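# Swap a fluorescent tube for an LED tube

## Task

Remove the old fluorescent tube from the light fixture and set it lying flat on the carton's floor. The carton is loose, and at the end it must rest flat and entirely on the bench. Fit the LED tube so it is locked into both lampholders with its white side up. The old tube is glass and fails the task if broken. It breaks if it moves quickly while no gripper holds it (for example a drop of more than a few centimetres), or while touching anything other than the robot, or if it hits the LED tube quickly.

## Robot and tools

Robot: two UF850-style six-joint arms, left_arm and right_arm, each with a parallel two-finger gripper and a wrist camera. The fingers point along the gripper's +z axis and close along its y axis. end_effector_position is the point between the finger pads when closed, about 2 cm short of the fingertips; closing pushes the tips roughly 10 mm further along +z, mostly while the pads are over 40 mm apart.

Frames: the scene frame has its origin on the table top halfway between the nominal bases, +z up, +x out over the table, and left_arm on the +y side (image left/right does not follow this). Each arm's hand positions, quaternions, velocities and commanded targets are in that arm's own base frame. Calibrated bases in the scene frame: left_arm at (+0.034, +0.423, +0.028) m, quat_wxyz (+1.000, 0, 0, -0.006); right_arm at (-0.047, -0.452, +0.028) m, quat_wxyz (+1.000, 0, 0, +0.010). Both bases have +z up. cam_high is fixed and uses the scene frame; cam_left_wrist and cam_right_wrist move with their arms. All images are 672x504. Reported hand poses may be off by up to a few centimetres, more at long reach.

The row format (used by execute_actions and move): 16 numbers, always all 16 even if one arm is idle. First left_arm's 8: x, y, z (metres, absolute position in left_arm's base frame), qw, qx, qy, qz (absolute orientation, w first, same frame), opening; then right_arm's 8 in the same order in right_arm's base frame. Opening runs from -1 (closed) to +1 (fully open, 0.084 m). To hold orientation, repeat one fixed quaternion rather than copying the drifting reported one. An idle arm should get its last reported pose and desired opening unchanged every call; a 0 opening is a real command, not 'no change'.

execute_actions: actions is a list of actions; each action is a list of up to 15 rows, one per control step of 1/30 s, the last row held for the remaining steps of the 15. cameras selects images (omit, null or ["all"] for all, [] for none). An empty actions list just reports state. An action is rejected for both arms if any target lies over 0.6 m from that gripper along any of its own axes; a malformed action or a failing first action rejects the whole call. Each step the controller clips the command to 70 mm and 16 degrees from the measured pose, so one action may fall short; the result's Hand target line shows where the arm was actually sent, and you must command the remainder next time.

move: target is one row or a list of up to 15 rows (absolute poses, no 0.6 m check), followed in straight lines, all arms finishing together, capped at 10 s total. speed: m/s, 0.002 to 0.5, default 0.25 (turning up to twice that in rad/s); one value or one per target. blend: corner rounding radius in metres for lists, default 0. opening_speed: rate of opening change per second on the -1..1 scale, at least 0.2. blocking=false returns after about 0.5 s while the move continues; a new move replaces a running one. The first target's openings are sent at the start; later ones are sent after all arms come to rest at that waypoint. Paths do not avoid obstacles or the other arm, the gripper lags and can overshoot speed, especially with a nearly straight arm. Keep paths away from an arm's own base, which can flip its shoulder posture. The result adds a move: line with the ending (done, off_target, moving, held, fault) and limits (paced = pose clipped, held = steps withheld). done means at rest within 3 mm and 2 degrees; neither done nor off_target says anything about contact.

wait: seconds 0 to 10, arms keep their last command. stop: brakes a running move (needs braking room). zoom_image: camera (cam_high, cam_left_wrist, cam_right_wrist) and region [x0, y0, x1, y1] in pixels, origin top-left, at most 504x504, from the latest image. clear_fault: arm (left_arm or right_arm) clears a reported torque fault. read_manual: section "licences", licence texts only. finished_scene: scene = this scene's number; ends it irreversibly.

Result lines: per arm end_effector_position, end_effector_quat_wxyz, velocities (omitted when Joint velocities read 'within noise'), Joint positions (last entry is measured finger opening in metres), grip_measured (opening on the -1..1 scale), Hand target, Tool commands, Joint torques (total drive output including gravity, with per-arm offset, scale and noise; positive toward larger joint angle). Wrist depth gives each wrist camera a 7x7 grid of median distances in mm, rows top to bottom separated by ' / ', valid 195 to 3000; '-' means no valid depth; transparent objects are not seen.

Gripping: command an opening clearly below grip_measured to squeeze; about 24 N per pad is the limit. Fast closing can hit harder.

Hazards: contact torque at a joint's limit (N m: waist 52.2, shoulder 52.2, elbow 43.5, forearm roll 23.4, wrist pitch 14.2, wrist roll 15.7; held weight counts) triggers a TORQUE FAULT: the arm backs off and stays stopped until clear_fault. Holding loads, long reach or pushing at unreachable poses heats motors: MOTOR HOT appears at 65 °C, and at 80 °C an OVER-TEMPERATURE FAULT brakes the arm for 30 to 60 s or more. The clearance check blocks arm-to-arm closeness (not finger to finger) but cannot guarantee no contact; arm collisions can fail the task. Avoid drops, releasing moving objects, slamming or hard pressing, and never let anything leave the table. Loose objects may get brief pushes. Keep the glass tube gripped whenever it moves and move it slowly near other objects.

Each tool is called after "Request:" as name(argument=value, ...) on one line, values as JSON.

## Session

Scene 1 done.

Request:
execute_actions(actions=[])

Scene clock: 0.00 s.
left_arm: end_effector_position=(+0.4990, -0.6367, +0.1965) grip_measured=+1.00 end_effector_quat_wxyz=(-0.082, -0.282, +0.923, -0.247) | right_arm: end_effector_position=(+0.4273, -0.2822, +0.1892) grip_measured=+1.00 end_effector_quat_wxyz=(+0.001, -0.410, +0.892, -0.189)
Joint positions: left_arm=[-0.797 -0.918 -1.709 -0.776 -0.54 2.379 0.084] | right_arm=[-0.475 -0.307 -0.754 -1.035 -0.268 2.789 0.084]
Joint velocities: within noise
Joint torques (N m): no reading
Wrist depth (mm): cam_left_wrist=[620 568 521 483 449 418 391 / 595 542 503 465 434 405 359 / 566 519 483 450 328 388 367 / 538 494 460 430 333 307 353 / 513 474 445 398 385 322 279 / 491 455 396 395 374 348 298 / 476 444 411 379 362 342 326] | cam_right_wrist=[1535 1424 1342 403 386 370 350 / 1490 1398 420 399 381 363 345 / 1469 438 415 395 374 355 338 / 1465 434 407 386 369 350 334 / 451 425 400 381 364 344 328 / 442 416 395 375 356 338 322 / 437 410 388 370 351 333 320]
Hand target: left_arm +0.4990, -0.6367, +0.1965; -0.082, -0.282, +0.923, -0.247 | right_arm +0.4273, -0.2822, +0.1892; +0.001, -0.410, +0.892, -0.189
Tool commands: left_gripper/opening=+1.0 right_gripper/opening=+1.0

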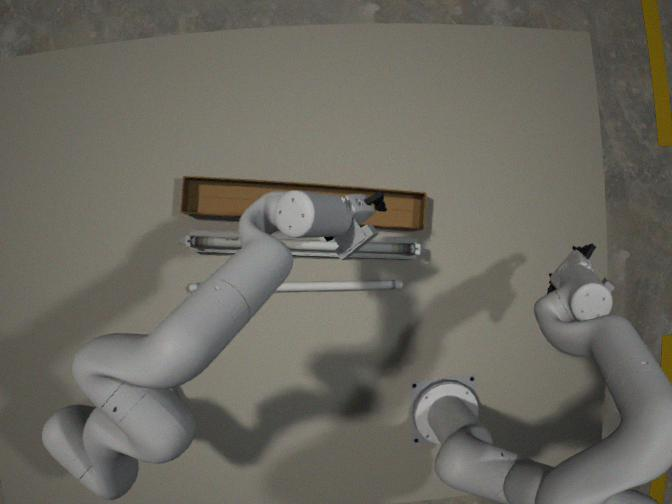

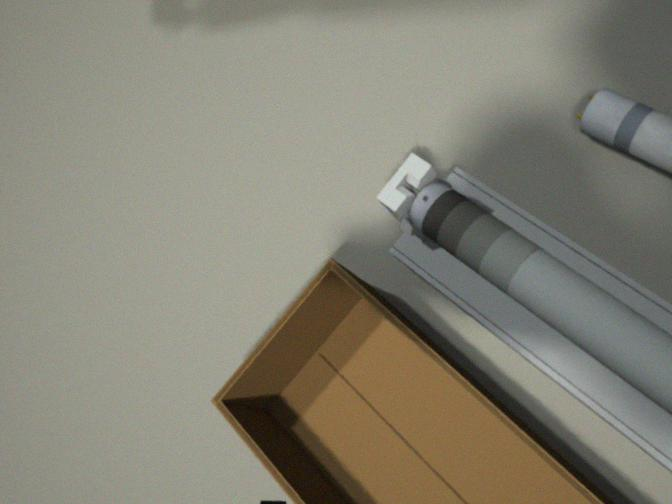

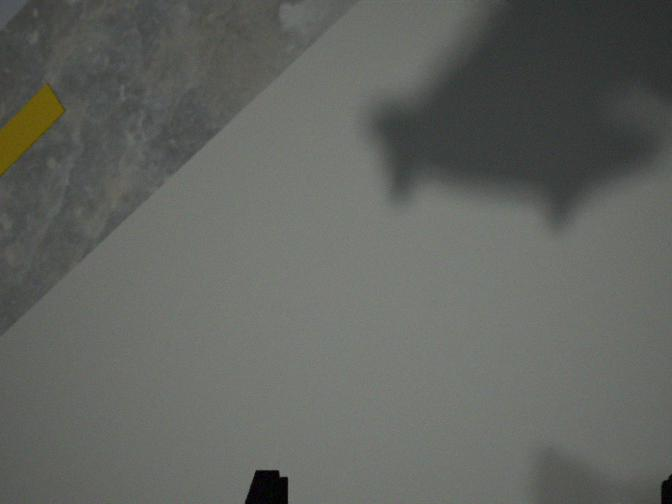

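Request:
move(target=[[0.4900,-0.5000,0.3000,-0.0400,0.2300,0.9700,-0.1300,1,0.4273,-0.1500,0.2800,0,0.5500,-0.8300,0.0900,1],[0.4690,-0.2100,0.2800,0,0.7382,0.6746,0,1,0.4850,0.1600,0.2800,0,0.6635,-0.7482,0,1]], speed=0.3, blend=0.03)

Scene clock: 5.23 s.
left_arm: end_effector_position=(+0.4690, -0.2101, +0.2800) grip_measured=+1.00 end_effector_quat_wxyz=(+0.000, +0.738, +0.675, +0.000) | right_arm: end_effector_position=(+0.4850, +0.1599, +0.2800) grip_measured=+1.00 end_effector_quat_wxyz=(+0.000, -0.663, +0.748, +0.000)
Joint positions: left_arm=[-0.421 -0.3 -1.043 0 -0.743 4.381 0.084] | right_arm=[0.319 -0.292 -1.034 0 -0.741 2.009 0.084]
Joint velocities: within noise
Joint torques (N m): left_arm=[-0.97 18.37 -26.67 0.06 0.42 0] | right_arm=[5.46 30.81 -19.51 -0.62 -0.64 -0.51]
Wrist depth (mm): cam_left_wrist=[441 440 440 440 438 439 439 / 439 441 439 439 438 438 436 / 440 440 440 438 439 438 438 / 440 439 438 440 439 439 439 / 439 440 440 436 440 434 433 / 439 440 439 401 438 434 433 / 439 438 439 401 438 435 433] | cam_right_wrist=[436 436 438 437 437 437 438 / 438 437 438 439 438 438 437 / 437 438 437 438 438 439 439 / 438 435 433 402 438 439 439 / 440 434 433 402 439 441 440 / 439 435 436 403 441 441 441 / 440 436 436 403 441 442 440]
Hand target: left_arm +0.4690, -0.2100, +0.2800; +0.000, +0.738, +0.675, +0.000 | right_arm +0.4850, +0.1600, +0.2800; +0.000, -0.663, +0.748, +0.000
Off the commanded pose: left_arm 0.000 m, 0 deg | right_arm 0.000 m, 0 deg.
move: done

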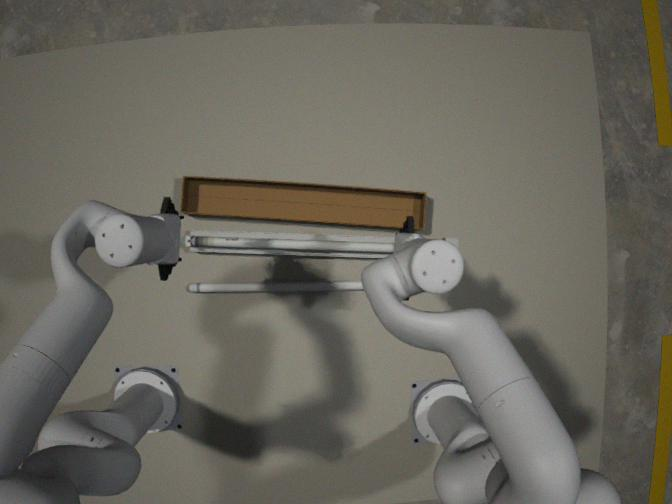

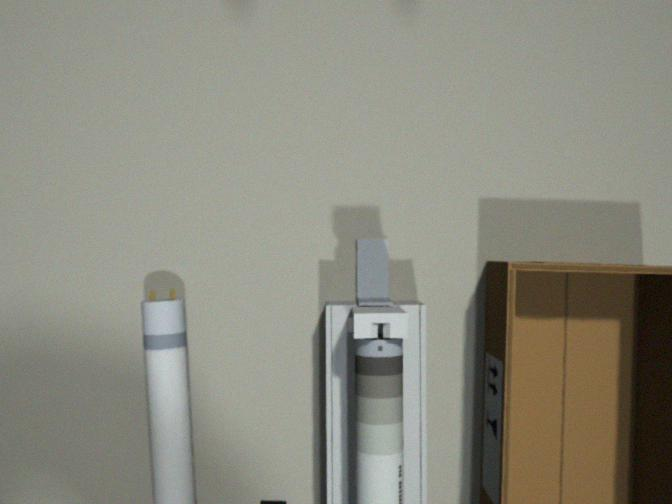

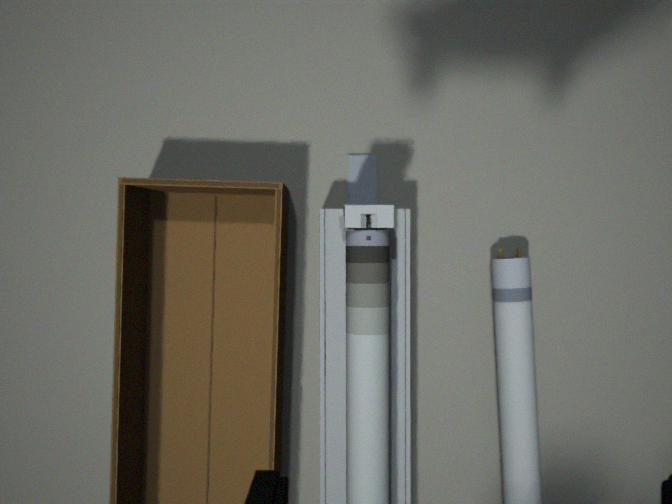

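Request:
move(target=[[0.5300,-0.2735,0.1600,-0.2828,0.6827,0.6239,-0.2584,-0.095,0.5650,0.1508,0.1600,0.2544,0.6141,-0.6925,-0.2868,-0.095],[0.5095,-0.2735,0.0941,-0.2828,0.6827,0.6239,-0.2584,-0.095,0.5511,0.1508,0.0916,0.2544,0.6141,-0.6925,-0.2868,-0.095]], speed=[0.3,0.15], opening_speed=2, blend=0.02)

Scene clock: 8.80 s.
left_arm: end_effector_position=(+0.5096, -0.2735, +0.0944) grip_measured=-0.11 end_effector_quat_wxyz=(-0.282, +0.682, +0.623, -0.258) | right_arm: end_effector_position=(+0.5512, +0.1508, +0.0919) grip_measured=-0.11 end_effector_quat_wxyz=(-0.254, -0.613, +0.691, +0.286)
Joint positions: left_arm=[-0.401 -1.182 -1.842 -0.22 -1.424 4.522 0.039] | right_arm=[0.178 -1.17 -1.813 0.212 -1.409 1.75 0.039]
Joint velocities: within noise
Joint torques (N m): left_arm=[0.75 33.28 -23.2 -0.63 -0.76 -0.17] | right_arm=[6.65 51.4 -16.86 -0.01 -2.15 -0.25]
Wrist depth (mm): cam_left_wrist=[517 473 403 337 301 262 239 / 526 472 403 337 300 260 246 / 560 470 402 336 202 219 232 / 606 468 422 332 199 225 232 / 606 469 420 329 198 225 231 / 605 468 420 327 198 225 231 / 603 466 399 324 198 218 230] | cam_right_wrist=[- 209 237 272 319 388 504 / - - 237 272 320 388 504 / - 206 198 251 307 390 528 / - 206 216 215 198 391 534 / - 206 217 216 199 393 536 / - 205 217 216 199 395 540 / - 205 - 217 200 396 542]
Hand target: left_arm +0.5095, -0.2735, +0.0941; -0.283, +0.682, +0.623, -0.258 | right_arm +0.5511, +0.1508, +0.0916; -0.254, -0.613, +0.691, +0.286
Off the commanded pose: left_arm 0.000 m, 0 deg | right_arm 0.000 m, 0 deg.
move: done

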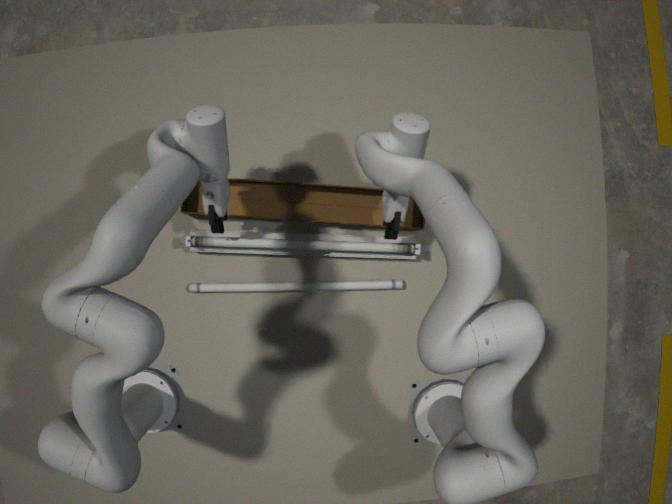

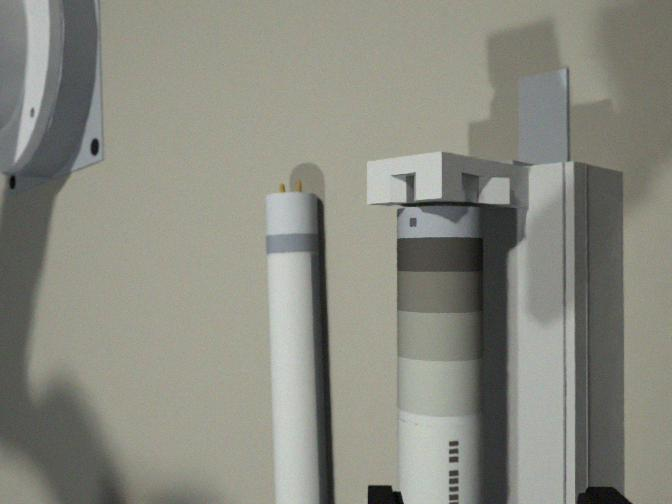

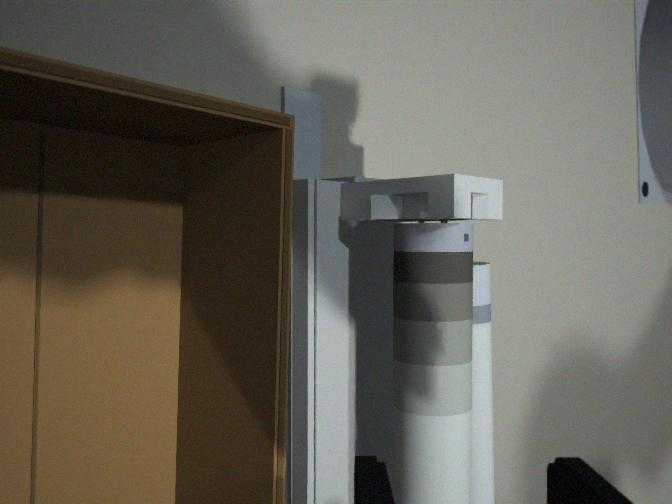

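Request:
move(target=[[0.4594,-0.2690,0.0454,-0.2828,0.6827,0.6239,-0.2584,-0.095,0.5011,0.1567,0.0428,0.2544,0.6141,-0.6925,-0.2868,-0.095]], speed=0.06)

Scene clock: 10.97 s.
left_arm: end_effector_position=(+0.4595, -0.2690, +0.0455) grip_measured=-0.11 end_effector_quat_wxyz=(-0.282, +0.682, +0.623, -0.258) | right_arm: end_effector_position=(+0.5012, +0.1567, +0.0429) grip_measured=-0.11 end_effector_quat_wxyz=(-0.254, -0.613, +0.691, +0.286)
Joint positions: left_arm=[-0.423 -1.158 -1.657 -0.245 -1.265 4.547 0.039] | right_arm=[0.199 -1.149 -1.632 0.236 -1.25 1.725 0.039]
Joint velocities: within noise
Joint torques (N m): left_arm=[0.42 32.66 -21.37 -0.62 -0.68 -0.14] | right_arm=[3.7 50.59 -15.39 -0.51 -2.09 -0.54]
Wrist depth (mm): cam_left_wrist=[447 393 316 276 236 213 - / 456 392 316 264 244 206 - / 479 390 332 - - - - / 478 390 331 - - - - / 477 389 331 - - - - / 475 388 330 - - - - / 475 388 255 - - - -] | cam_right_wrist=[- - - 205 241 292 371 / - - - 206 232 293 372 / - - - - - 311 375 / - - - - - 296 377 / - - - - - 297 378 / - - - - - 298 380 / - - - - - 299 383]
Hand target: left_arm +0.4594, -0.2690, +0.0454; -0.283, +0.682, +0.623, -0.258 | right_arm +0.5011, +0.1567, +0.0428; -0.254, -0.613, +0.691, +0.286
Off the commanded pose: left_arm 0.000 m, 0 deg | right_arm 0.000 m, 0 deg.
move: done

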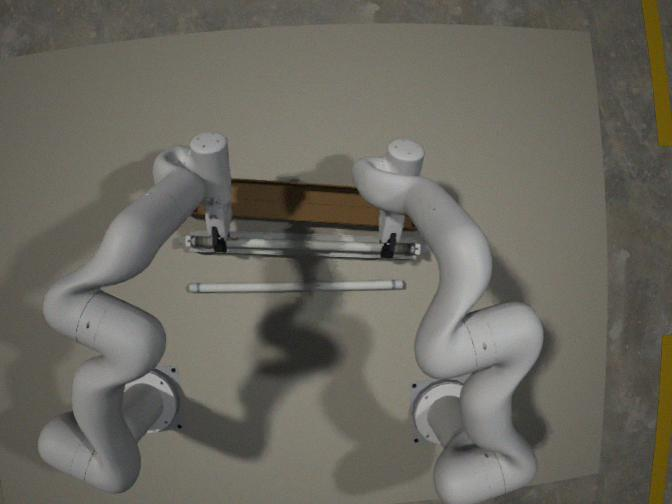

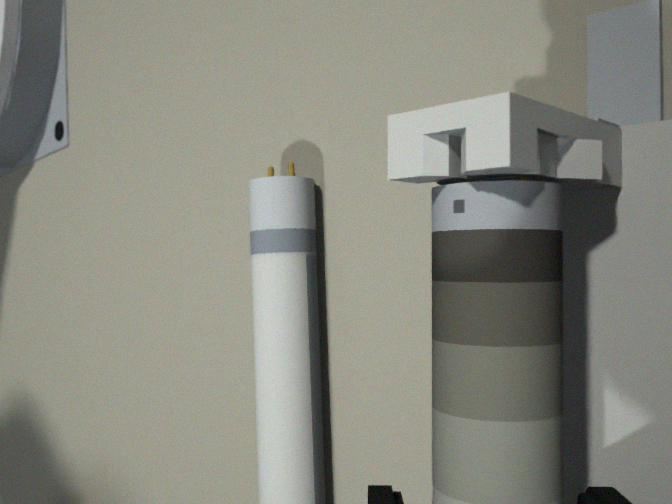

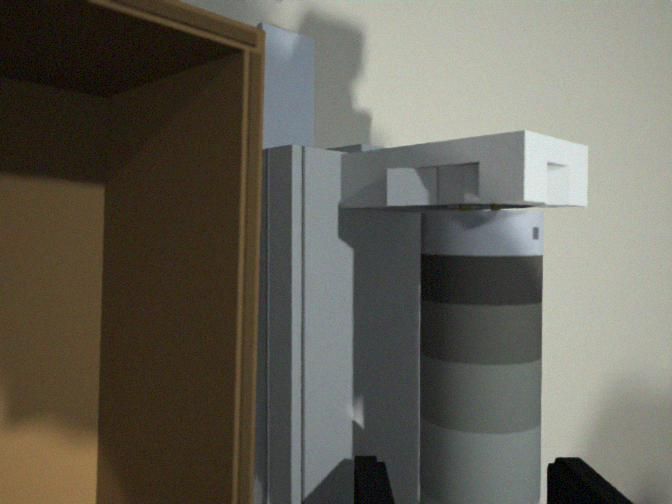

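Request:
move(target=[[0.4594,-0.2690,0.0454,-0.2828,0.6827,0.6239,-0.2584,-0.8,0.5007,0.1567,0.0432,0.2544,0.6141,-0.6925,-0.2868,-0.8]], speed=0.06, opening_speed=0.5)

Scene clock: 12.80 s.
left_arm: end_effector_position=(+0.4594, -0.2690, +0.0456) grip_measured=-0.42 end_effector_quat_wxyz=(-0.283, +0.682, +0.623, -0.258) | right_arm: end_effector_position=(+0.5007, +0.1567, +0.0432) grip_measured=-0.42 end_effector_quat_wxyz=(-0.254, -0.613, +0.691, +0.286)
Joint positions: left_arm=[-0.423 -1.158 -1.657 -0.245 -1.265 4.547 0.026] | right_arm=[0.2 -1.148 -1.63 0.236 -1.25 1.725 0.026]
Joint velocities: within noise
Joint torques (N m): left_arm=[0.59 28.96 -20.53 0.44 1.53 0.16] | right_arm=[6.78 51.19 -15.28 -0.19 -1.34 0.04]
Wrist depth (mm): cam_left_wrist=[448 395 317 277 237 213 - / 454 393 317 265 245 206 - / 479 393 332 - - - - / 478 391 332 - - - - / 478 391 331 - - - - / 476 391 330 - - - - / 476 388 330 - - - -] | cam_right_wrist=[- - - 206 241 293 372 / - - - 206 233 294 374 / - - - - - 312 376 / - - - - - 297 377 / - - - - - 297 380 / - - - - - 300 382 / - - - - - 317 383]
Hand target: left_arm +0.4594, -0.2690, +0.0454; -0.283, +0.682, +0.623, -0.258 | right_arm +0.5007, +0.1567, +0.0432; -0.254, -0.613, +0.691, +0.286
Off the commanded pose: left_arm 0.000 m, 0 deg | right_arm 0.000 m, 0 deg.
move: done

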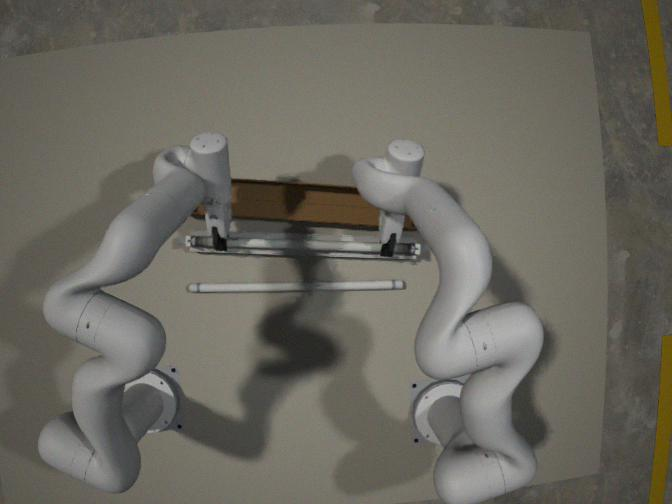

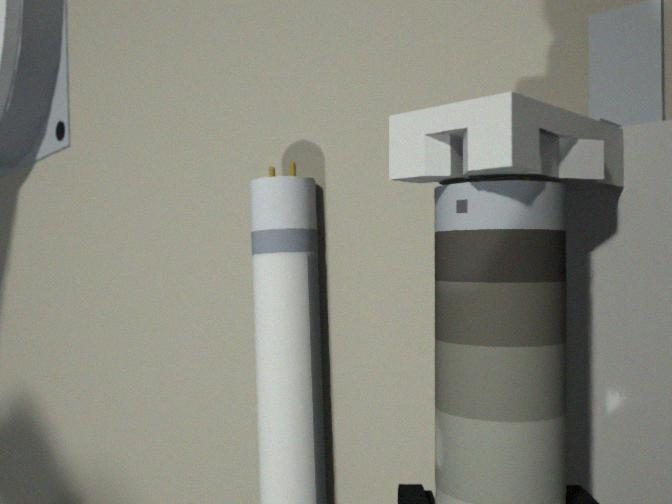

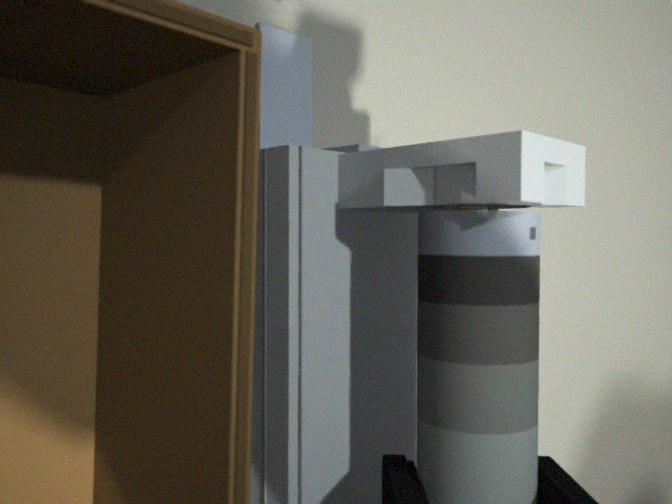

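Request:
move(target=[[0.4573,-0.2688,0.0470,-0.1910,0.7130,0.6516,-0.1746,-0.8,0.4991,0.1569,0.0444,0.1717,0.6409,-0.7227,-0.1936,-0.8],[0.4556,-0.2686,0.0478,-0.0963,0.7319,0.6688,-0.0880,-0.8,0.4974,0.1571,0.0452,0.0866,0.6578,-0.7418,-0.0976,-0.8],[0.4536,-0.2685,0.0481,0,0.7382,0.6746,0,-0.8,0.4956,0.1574,0.0455,0,0.6635,-0.7482,0,-0.8]], speed=0.1, blend=0.0005)

Scene clock: 17.97 s.
left_arm: end_effector_position=(+0.4536, -0.2685, +0.0481) grip_measured=-0.42 end_effector_quat_wxyz=(+0.000, +0.738, +0.675, +0.000) | right_arm: end_effector_position=(+0.4956, +0.1574, +0.0455) grip_measured=-0.42 end_effector_quat_wxyz=(+0.000, -0.663, +0.748, +0.000)
Joint positions: left_arm=[-0.534 -0.725 -1.023 -0.001 -0.298 4.269 0.026] | right_arm=[0.307 -0.72 -1.003 0.001 -0.283 1.997 0.026]
Joint velocities: within noise
Joint torques (N m): left_arm=[-5.3 27.92 -20.83 -0.85 0.1 0.77] | right_arm=[9.56 42.03 -17.13 0.53 1.77 0.02]
Wrist depth (mm): cam_left_wrist=[207 207 207 207 207 206 206 / 207 207 207 207 207 206 207 / 207 207 207 - - - 206 / 207 207 207 - - - 206 / 207 207 207 - - - 206 / 207 207 207 - - - 206 / 207 207 207 - - - 207] | cam_right_wrist=[204 204 204 204 204 204 204 / 203 204 204 204 202 204 204 / 200 200 204 - - - 205 / 200 200 205 - - - 205 / 200 200 205 - - - 205 / 200 200 205 - - - 206 / 201 201 205 - - - 206]
Hand target: left_arm +0.4536, -0.2685, +0.0481; +0.000, +0.738, +0.675, +0.000 | right_arm +0.4956, +0.1574, +0.0455; +0.000, -0.663, +0.748, +0.000
Off the commanded pose: left_arm 0.000 m, 0 deg | right_arm 0.000 m, 0 deg.
move: done

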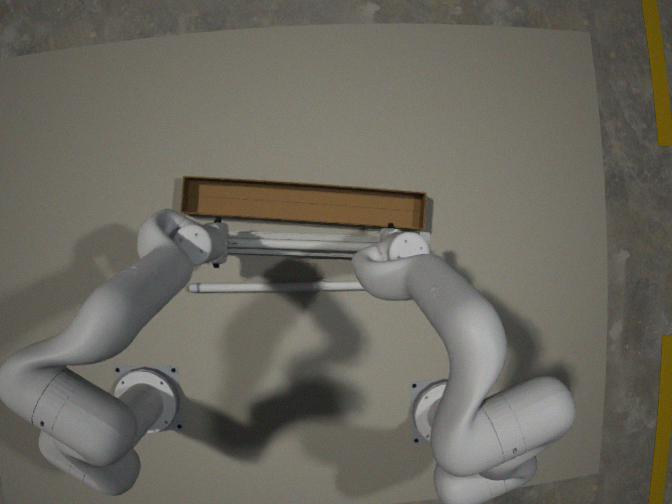

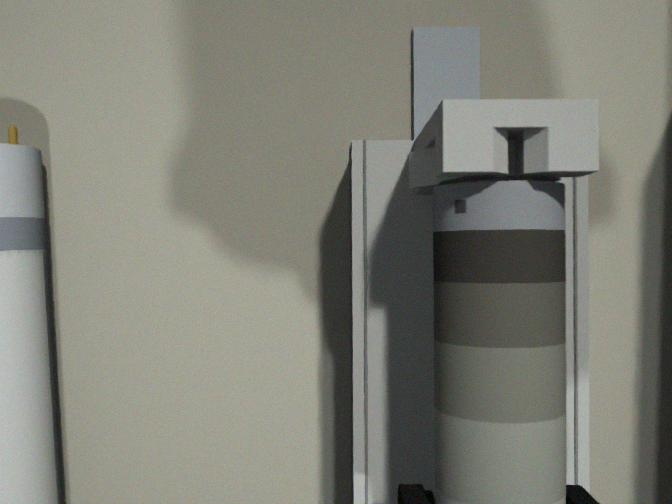

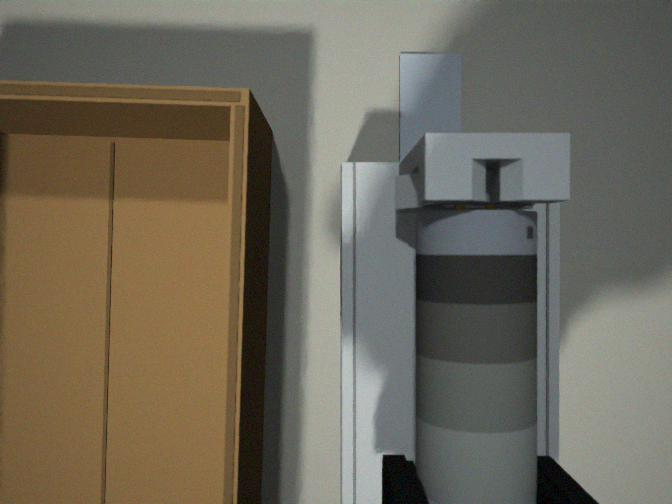

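Request:
move(target=[[0.4516,-0.2683,0.0478,0.0963,0.7319,0.6688,0.0880,-0.8,0.4937,0.1577,0.0452,-0.0866,0.6578,-0.7418,0.0976,-0.8],[0.4498,-0.2681,0.0470,0.1910,0.7130,0.6516,0.1746,-0.8,0.4920,0.1579,0.0444,-0.1717,0.6409,-0.7227,0.1936,-0.8],[0.4482,-0.2680,0.0458,0.2825,0.6820,0.6233,0.2582,-0.8,0.4905,0.1581,0.0432,-0.2539,0.6130,-0.6913,0.2863,-0.8]], speed=0.1, blend=0.0005)

Request:
zoom_image(camera="cam_left_wrist", region=[400, 80, 620, 230])

Request:
zoom_image(camera="cam_right_wrist", region=[370, 120, 590, 270])

Scene clock: 24.53 s.
left_arm: end_effector_position=(+0.4486, -0.2693, +0.0461) grip_measured=-0.42 end_effector_quat_wxyz=(+0.283, +0.683, +0.622, +0.258) | right_arm: end_effector_position=(+0.4899, +0.1609, +0.0431) grip_measured=-0.42 end_effector_quat_wxyz=(+0.255, -0.616, +0.689, -0.285)
Joint positions: left_arm=[-0.742 -0.727 -0.647 2.538 -0.851 1.505 0.026] | right_arm=[0.515 -0.728 -0.627 -2.569 -0.868 4.791 0.026]
Joint velocities: within noise
Joint torques (N m): left_arm=[13.33 13.74 4.01 -9.18 0.46 0.6] | right_arm=[-29.87 29.5 -4.3 11.8 -6.61 -0.66]
Wrist depth (mm): cam_left_wrist=[- - - 207 232 278 346 / - - - 207 232 212 233 / - - - - - - 286 / - - - - - 210 286 / - - - - - 209 286 / - - - - - 209 285 / - - - - - 202 284] | cam_right_wrist=[496 378 322 269 231 202 - / 494 379 307 269 231 202 - / 494 254 269 - - - - / 497 255 271 - - - - / 497 257 273 - - - - / 498 258 275 - - - - / 497 259 276 - - - -]
Hand target: left_arm +0.4482, -0.2680, +0.0458; +0.282, +0.682, +0.623, +0.258 | right_arm +0.4905, +0.1581, +0.0432; +0.254, -0.613, +0.691, -0.286
Off the commanded pose: left_arm 0.001 m, 0 deg | right_arm 0.003 m, 0 deg.
move: done; limits=paced

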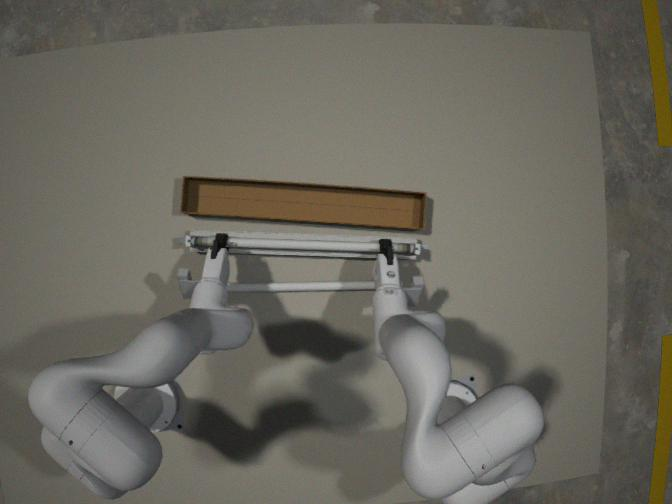

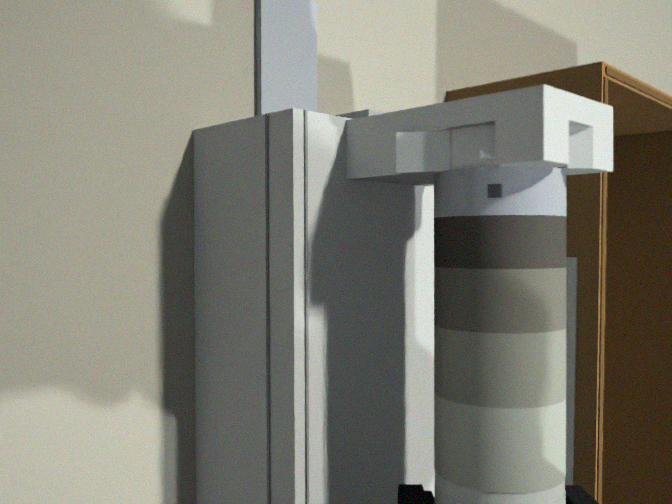

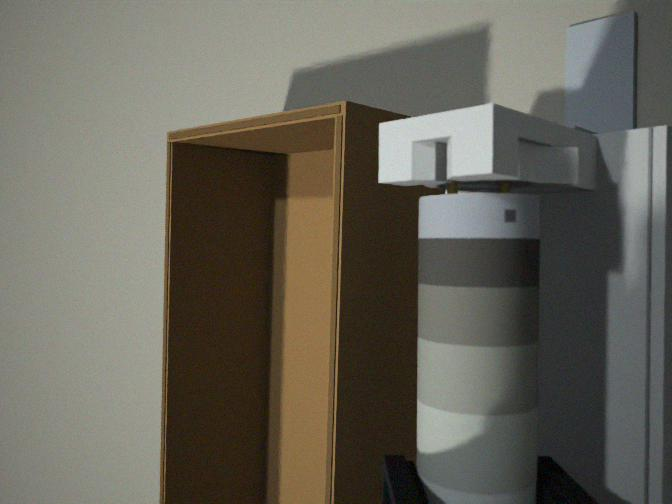

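Scaled by 2.291.

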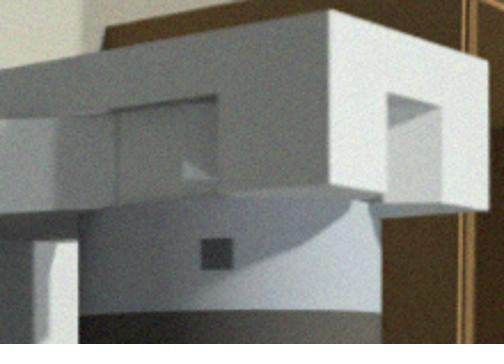

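Scaled by 2.291.

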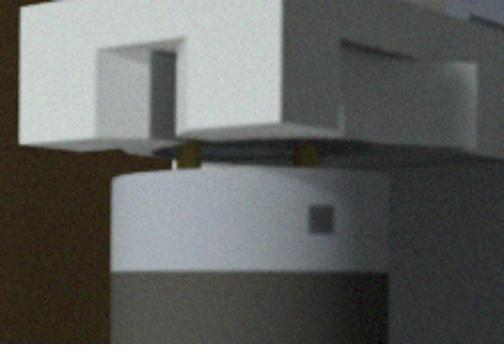

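Request:
move(target=[[0.4484,-0.2690,0.0459,0.2825,0.6820,0.6233,0.2582,-0.8,0.4902,0.1606,0.0432,-0.2539,0.6130,-0.6913,0.2863,-0.8]], speed=0.05, cameras=[])

Scene clock: 25.57 s.
left_arm: end_effector_position=(+0.4485, -0.2694, +0.0460) grip_measured=-0.42 end_effector_quat_wxyz=(+0.283, +0.682, +0.623, +0.258) | right_arm: end_effector_position=(+0.4899, +0.1612, +0.0431) grip_measured=-0.42 end_effector_quat_wxyz=(+0.254, -0.614, +0.690, -0.286)
Joint positions: left_arm=[-0.742 -0.727 -0.648 2.535 -0.85 1.506 0.026] | right_arm=[0.518 -0.729 -0.629 -2.559 -0.867 4.79 0.026]
Joint velocities: within noise
Joint torques (N m): left_arm=[12.77 12.45 3.03 -7.96 0.96 0.49] | right_arm=[-19.09 31.46 -7.82 6.81 -5.91 0.07]
Wrist depth (mm): cam_left_wrist=[- - - 207 232 278 346 / - - - 207 232 212 233 / - - - - - - 286 / - - - - - 210 286 / - - - - - 209 285 / - - - - - 209 284 / - - - - - 202 284] | cam_right_wrist=[496 380 324 269 231 202 - / 497 380 308 269 231 202 - / 497 254 270 - - - - / 497 255 272 - - - - / 498 257 273 - - - - / 499 258 274 - - - - / 499 260 276 - - - -]
Hand target: left_arm +0.4484, -0.2690, +0.0459; +0.282, +0.682, +0.623, +0.258 | right_arm +0.4902, +0.1606, +0.0432; +0.254, -0.613, +0.691, -0.286
Off the commanded pose: left_arm 0.000 m, 0 deg | right_arm 0.001 m, 0 deg.
move: done
No camera images: "cameras" was empty.

Request:
move(target=[[0.4486,-0.2700,0.0461,0.2825,0.6820,0.6233,0.2582,-0.8,0.4898,0.1620,0.0432,-0.2539,0.6130,-0.6913,0.2863,-0.8]], speed=0.05, cameras=[])

Scene clock: 26.40 s.
left_arm: end_effector_position=(+0.4485, -0.2696, +0.0460) grip_measured=-0.42 end_effector_quat_wxyz=(+0.282, +0.682, +0.623, +0.258) | right_arm: end_effector_position=(+0.4899, +0.1616, +0.0432) grip_measured=-0.42 end_effector_quat_wxyz=(+0.254, -0.613, +0.691, -0.287)
Joint positions: left_arm=[-0.744 -0.727 -0.649 2.531 -0.848 1.508 0.026] | right_arm=[0.521 -0.729 -0.63 -2.553 -0.867 4.79 0.026]
Joint velocities: within noise
Joint torques (N m): left_arm=[7.55 16.28 -1.22 -5.48 1.14 0.29] | right_arm=[-6.3 35.37 -8.58 4 -5.03 0.32]
Wrist depth (mm): cam_left_wrist=[- - - 206 232 278 346 / - - - 207 232 219 233 / - - - - - - 287 / - - - - - 210 286 / - - - - - 209 285 / - - - - - 209 285 / - - - - - 202 284] | cam_right_wrist=[499 380 324 269 231 202 - / 498 381 309 269 231 202 - / 497 255 270 - - - - / 498 255 272 - - - - / 499 257 273 - - - - / 499 258 275 - - - - / 499 259 276 - - - -]
Hand target: left_arm +0.4486, -0.2700, +0.0461; +0.282, +0.682, +0.623, +0.258 | right_arm +0.4898, +0.1620, +0.0432; +0.254, -0.613, +0.691, -0.286
Off the commanded pose: left_arm 0.000 m, 0 deg | right_arm 0.000 m, 0 deg.
move: done
No camera images: "cameras" was empty.

Request:
move(target=[[0.4486,-0.2705,0.0461,0.2825,0.6820,0.6233,0.2582,-0.8,0.4898,0.1628,0.0432,-0.2539,0.6130,-0.6913,0.2863,-0.8],[0.4486,-0.2705,0.0500,0.2825,0.6820,0.6233,0.2582,-0.8,0.4898,0.1628,0.0471,-0.2539,0.6130,-0.6913,0.2863,-0.8]], speed=0.02)

Scene clock: 27.33 s.
left_arm: end_effector_position=(+0.4475, -0.2699, +0.0489) grip_measured=-0.42 end_effector_quat_wxyz=(+0.281, +0.683, +0.624, +0.257) | right_arm: end_effector_position=(+0.4886, +0.1623, +0.0461) grip_measured=-0.42 end_effector_quat_wxyz=(+0.252, -0.613, +0.692, -0.285) end_effector_velocity=(+0.000, +0.001, +0.001) end_effector_angular_velocity=(+0.001, +0.002, +0.000)
Joint positions: left_arm=[-0.745 -0.717 -0.646 2.525 -0.838 1.514 0.026] | right_arm=[0.523 -0.718 -0.626 -2.547 -0.857 4.784 0.026]
Joint velocities: left_arm=[within noise] | right_arm=[0 0.004 0 0.001 0.005 -0.001 0]
Joint torques (N m): left_arm=[1.15 30.53 -7.1 -4.22 -3.98 0.88] | right_arm=[10.83 51.63 -13.74 -1.61 -9.23 -0.19]
Wrist depth (mm): cam_left_wrist=[- - - 210 235 281 348 / - - - 209 235 214 237 / - - - - - - 289 / - - - - - 212 288 / - - - - - 212 287 / - - - - - 211 287 / - - - - - 204 286] | cam_right_wrist=[498 382 327 273 234 205 - / 498 382 311 262 234 205 - / 498 257 273 - - - - / 498 258 274 - - - - / 499 259 275 - - - - / 500 260 277 - - - - / 498 261 277 - - - -]
Hand target: left_arm +0.4486, -0.2705, +0.0500; +0.282, +0.682, +0.623, +0.258 | right_arm +0.4898, +0.1628, +0.0471; +0.254, -0.613, +0.691, -0.286
Off the commanded pose: left_arm 0.002 m, 0 deg | right_arm 0.002 m, 0 deg.
move: done

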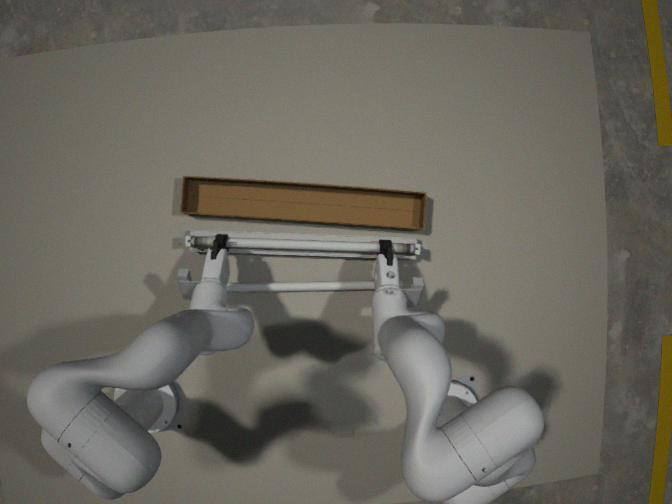

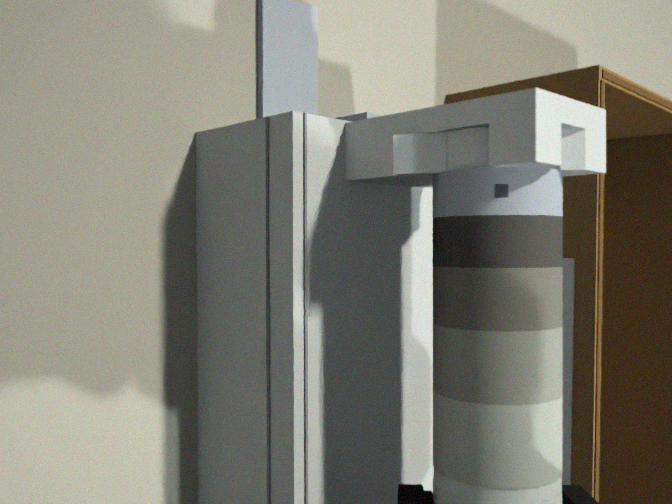

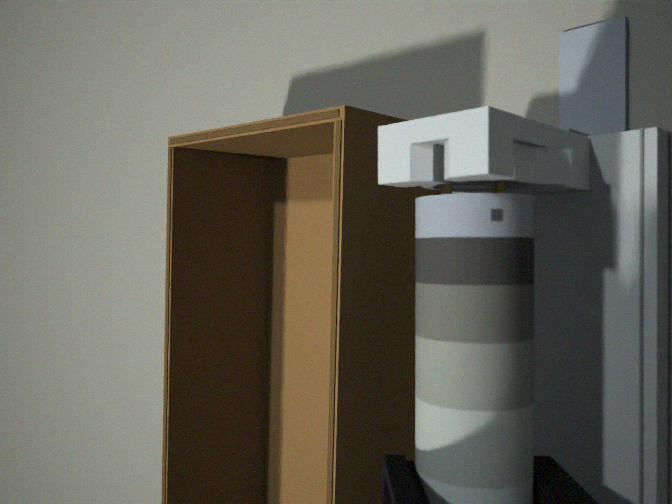

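Request:
move(target=[[0.4486,-0.2703,0.0461,0.2825,0.6820,0.6233,0.2582,-0.8,0.4900,0.1623,0.0432,-0.2539,0.6130,-0.6913,0.2863,-0.8],[0.4486,-0.2703,0.0458,0.2825,0.6820,0.6233,0.2582,-0.095,0.4900,0.1623,0.0432,-0.2539,0.6130,-0.6913,0.2863,-0.095]], speed=0.03, opening_speed=0.5)

Scene clock: 30.20 s.
left_arm: end_effector_position=(+0.4486, -0.2703, +0.0458) grip_measured=-0.11 end_effector_quat_wxyz=(+0.282, +0.682, +0.623, +0.258) | right_arm: end_effector_position=(+0.4900, +0.1623, +0.0432) grip_measured=-0.11 end_effector_quat_wxyz=(+0.254, -0.613, +0.691, -0.286)
Joint positions: left_arm=[-0.745 -0.728 -0.65 2.53 -0.848 1.508 0.039] | right_arm=[0.522 -0.729 -0.631 -2.553 -0.866 4.79 0.039]
Joint velocities: within noise
Joint torques (N m): left_arm=[-0.92 20.04 -13.02 -0.33 -0.75 0.03] | right_arm=[5.88 33.94 -7.27 -1.49 -1.79 -0.5]
Wrist depth (mm): cam_left_wrist=[- - - 206 231 277 345 / - - - 206 231 220 232 / - - - - - - 288 / - - - - - 210 287 / - - - - - 204 286 / - - - - - - 285 / - - - - - 202 284] | cam_right_wrist=[500 382 325 270 231 202 - / 500 381 308 271 232 202 - / 499 255 270 - - - - / 499 255 272 - - - - / 499 256 273 - - - - / 502 258 274 - - - - / 501 259 275 - - - -]
Hand target: left_arm +0.4486, -0.2703, +0.0458; +0.282, +0.682, +0.623, +0.258 | right_arm +0.4900, +0.1623, +0.0432; +0.254, -0.613, +0.691, -0.286
Off the commanded pose: left_arm 0.000 m, 0 deg | right_arm 0.000 m, 0 deg.
move: done

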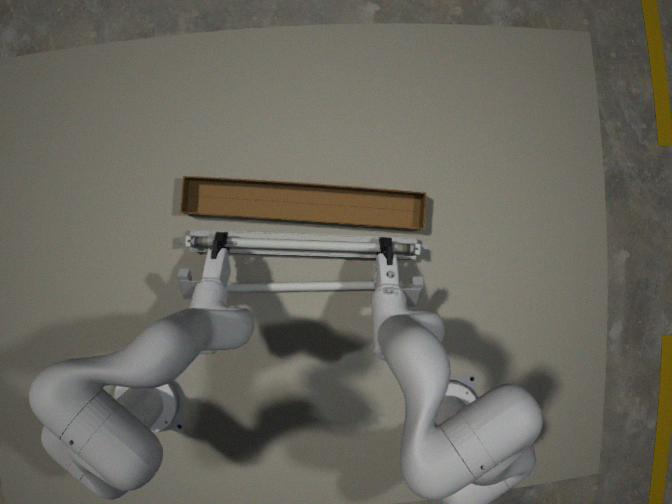

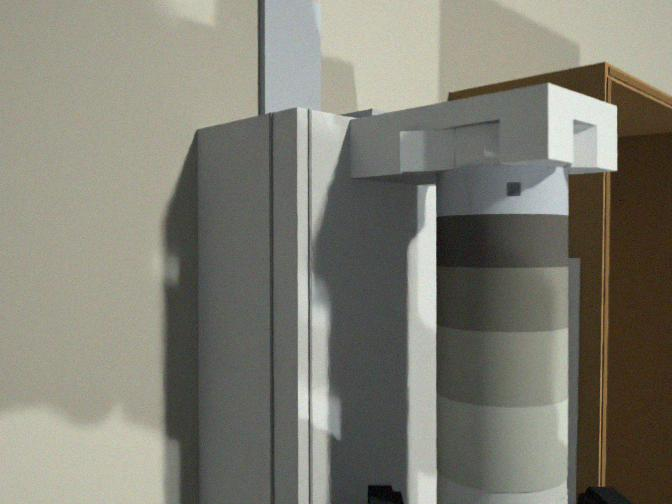

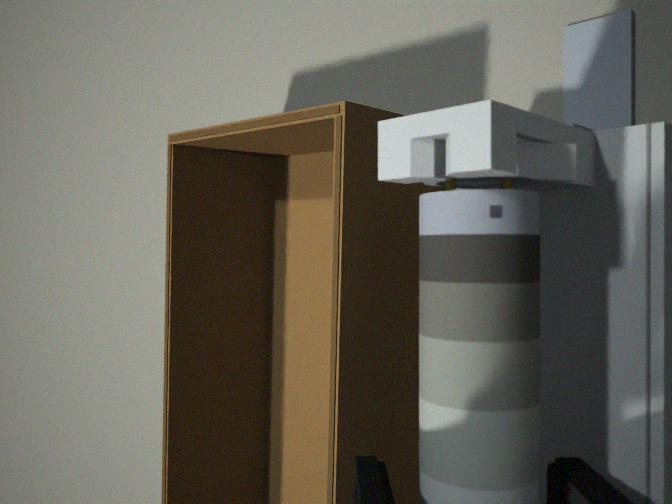

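Request:
move(target=[[0.4521,-0.2705,0.0476,0.1282,0.7270,0.6644,0.1171,-0.095,0.4927,0.1620,0.0449,-0.1152,0.6534,-0.7368,0.1299,-0.095]], speed=0.1)

Scene clock: 33.47 s.
left_arm: end_effector_position=(+0.4521, -0.2705, +0.0476) grip_measured=-0.11 end_effector_quat_wxyz=(+0.129, +0.727, +0.664, +0.117) | right_arm: end_effector_position=(+0.4927, +0.1620, +0.0449) grip_measured=-0.11 end_effector_quat_wxyz=(+0.115, -0.653, +0.737, -0.130)
Joint positions: left_arm=[-0.619 -0.652 -0.813 2.261 -0.225 1.936 0.039] | right_arm=[0.397 -0.648 -0.79 -2.334 -0.236 4.409 0.039]
Joint velocities: within noise
Joint torques (N m): left_arm=[0.72 20.92 -18.58 -0.75 -0.09 0] | right_arm=[6.04 35.87 -10.31 -1.27 -1.11 -0.68]
Wrist depth (mm): cam_left_wrist=[- - - 198 209 221 232 / - - - 198 209 222 207 / - - - - - - 206 / - - - - - 225 216 / - - - - - 225 215 / - - - - - 225 214 / - - - - - 225 213] | cam_right_wrist=[267 249 234 220 209 196 - / 258 242 231 221 209 196 - / 222 244 - - - - - / 223 245 - - - - - / 224 245 - - - - - / 225 246 - - - - - / 227 246 - - - - -]
Hand target: left_arm +0.4521, -0.2705, +0.0476; +0.129, +0.727, +0.664, +0.117 | right_arm +0.4927, +0.1620, +0.0449; +0.115, -0.653, +0.737, -0.130
Off the commanded pose: left_arm 0.000 m, 0 deg | right_arm 0.000 m, 0 deg.
move: done

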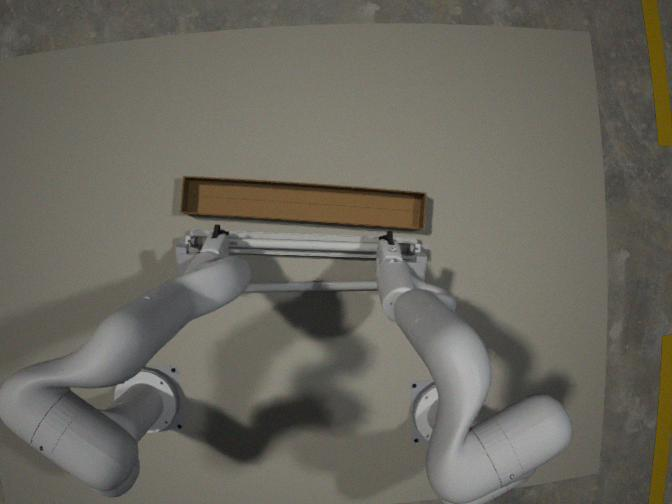

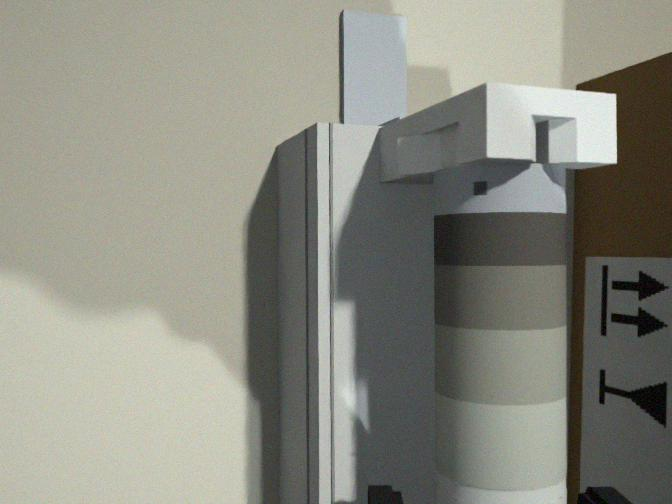

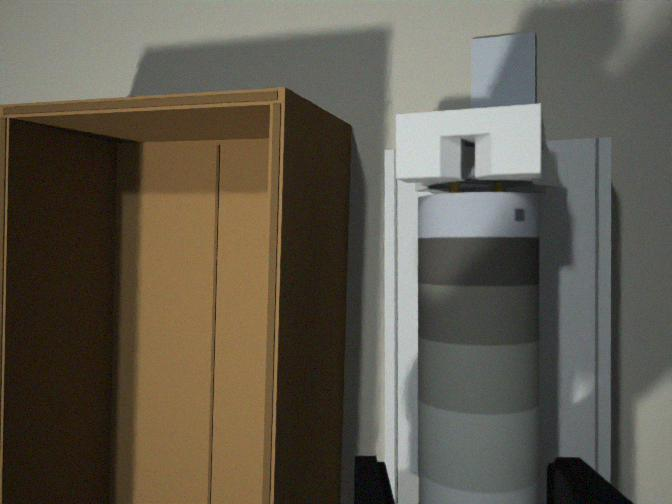

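Request:
zoom_image(camera="cam_right_wrist", region=[380, 90, 560, 220])

Request:
zoom_image(camera="cam_left_wrist", region=[420, 70, 640, 220])

Scaled by 2.800.

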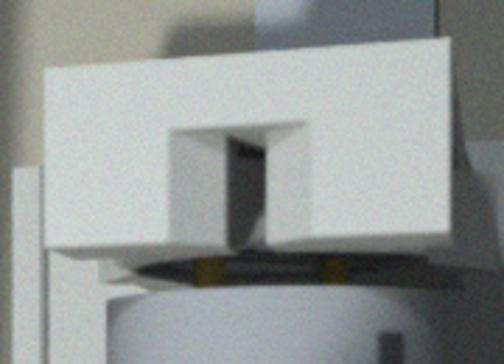

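Scaled by 2.291.

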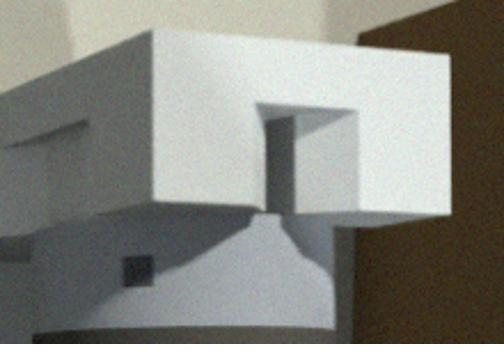

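Request:
move(target=[[0.4529,-0.2705,0.0479,0.1282,0.7270,0.6644,0.1171,-0.9,0.4927,0.1620,0.0449,-0.1152,0.6534,-0.7368,0.1299,-0.9],[0.4518,-0.2705,0.0474,0.1910,0.7130,0.6516,0.1746,-0.9,0.4915,0.1621,0.0444,-0.1717,0.6409,-0.7227,0.1936,-0.9],[0.4503,-0.2704,0.0462,0.2825,0.6820,0.6233,0.2582,-0.9,0.4899,0.1623,0.0432,-0.2539,0.6130,-0.6913,0.2863,-0.9]], speed=0.07, opening_speed=0.6, blend=0.0004)

Scene clock: 39.70 s.
left_arm: end_effector_position=(+0.4501, -0.2704, +0.0461) grip_measured=-0.42 end_effector_quat_wxyz=(+0.282, +0.682, +0.623, +0.258) | right_arm: end_effector_position=(+0.4898, +0.1622, +0.0432) grip_measured=-0.42 end_effector_quat_wxyz=(+0.254, -0.613, +0.691, -0.286)
Joint positions: left_arm=[-0.742 -0.728 -0.653 2.531 -0.845 1.51 0.026] | right_arm=[0.522 -0.729 -0.63 -2.553 -0.866 4.79 0.026]
Joint velocities: within noise
Joint torques (N m): left_arm=[12.96 17.99 -25.29 -3.49 -3.85 0.49] | right_arm=[15.32 38.29 -13.09 -5.21 -2.66 -0.22]
Wrist depth (mm): cam_left_wrist=[- - - 206 231 276 343 / - - - 206 231 211 232 / - - - - - - 286 / - - - - - 210 286 / - - - - - 209 285 / - - - - - 208 284 / - - - - - 201 283] | cam_right_wrist=[498 381 323 269 231 202 - / 499 380 309 270 231 202 - / 498 254 271 - - - - / 499 256 272 - - - - / 499 257 274 - - - - / 500 258 275 - - - - / 499 259 275 - - - -]
Hand target: left_arm +0.4503, -0.2704, +0.0462; +0.282, +0.682, +0.623, +0.258 | right_arm +0.4899, +0.1623, +0.0432; +0.254, -0.613, +0.691, -0.286
Off the commanded pose: left_arm 0.000 m, 0 deg | right_arm 0.000 m, 0 deg.
move: done; blend cut to 0 m at target 1

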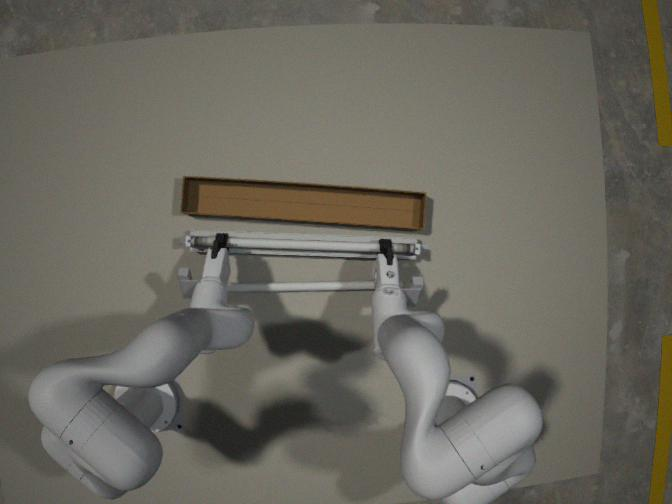

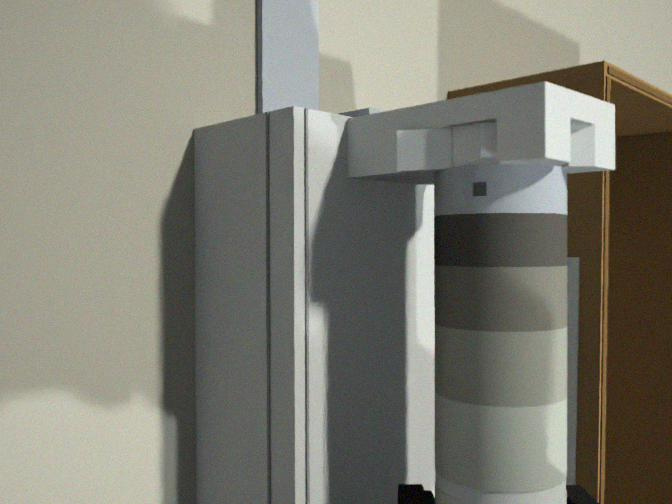

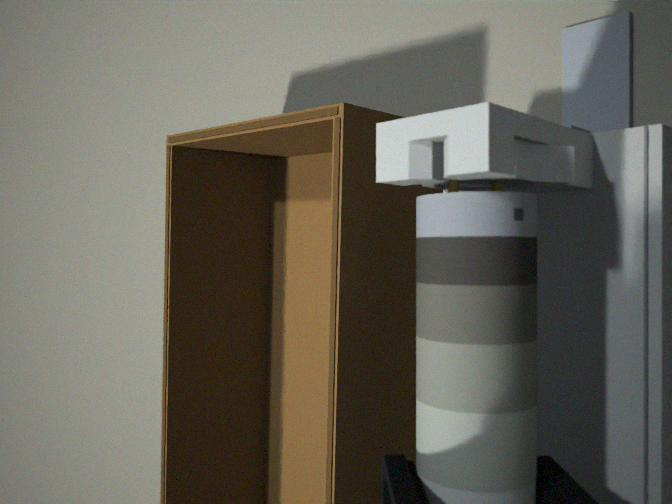

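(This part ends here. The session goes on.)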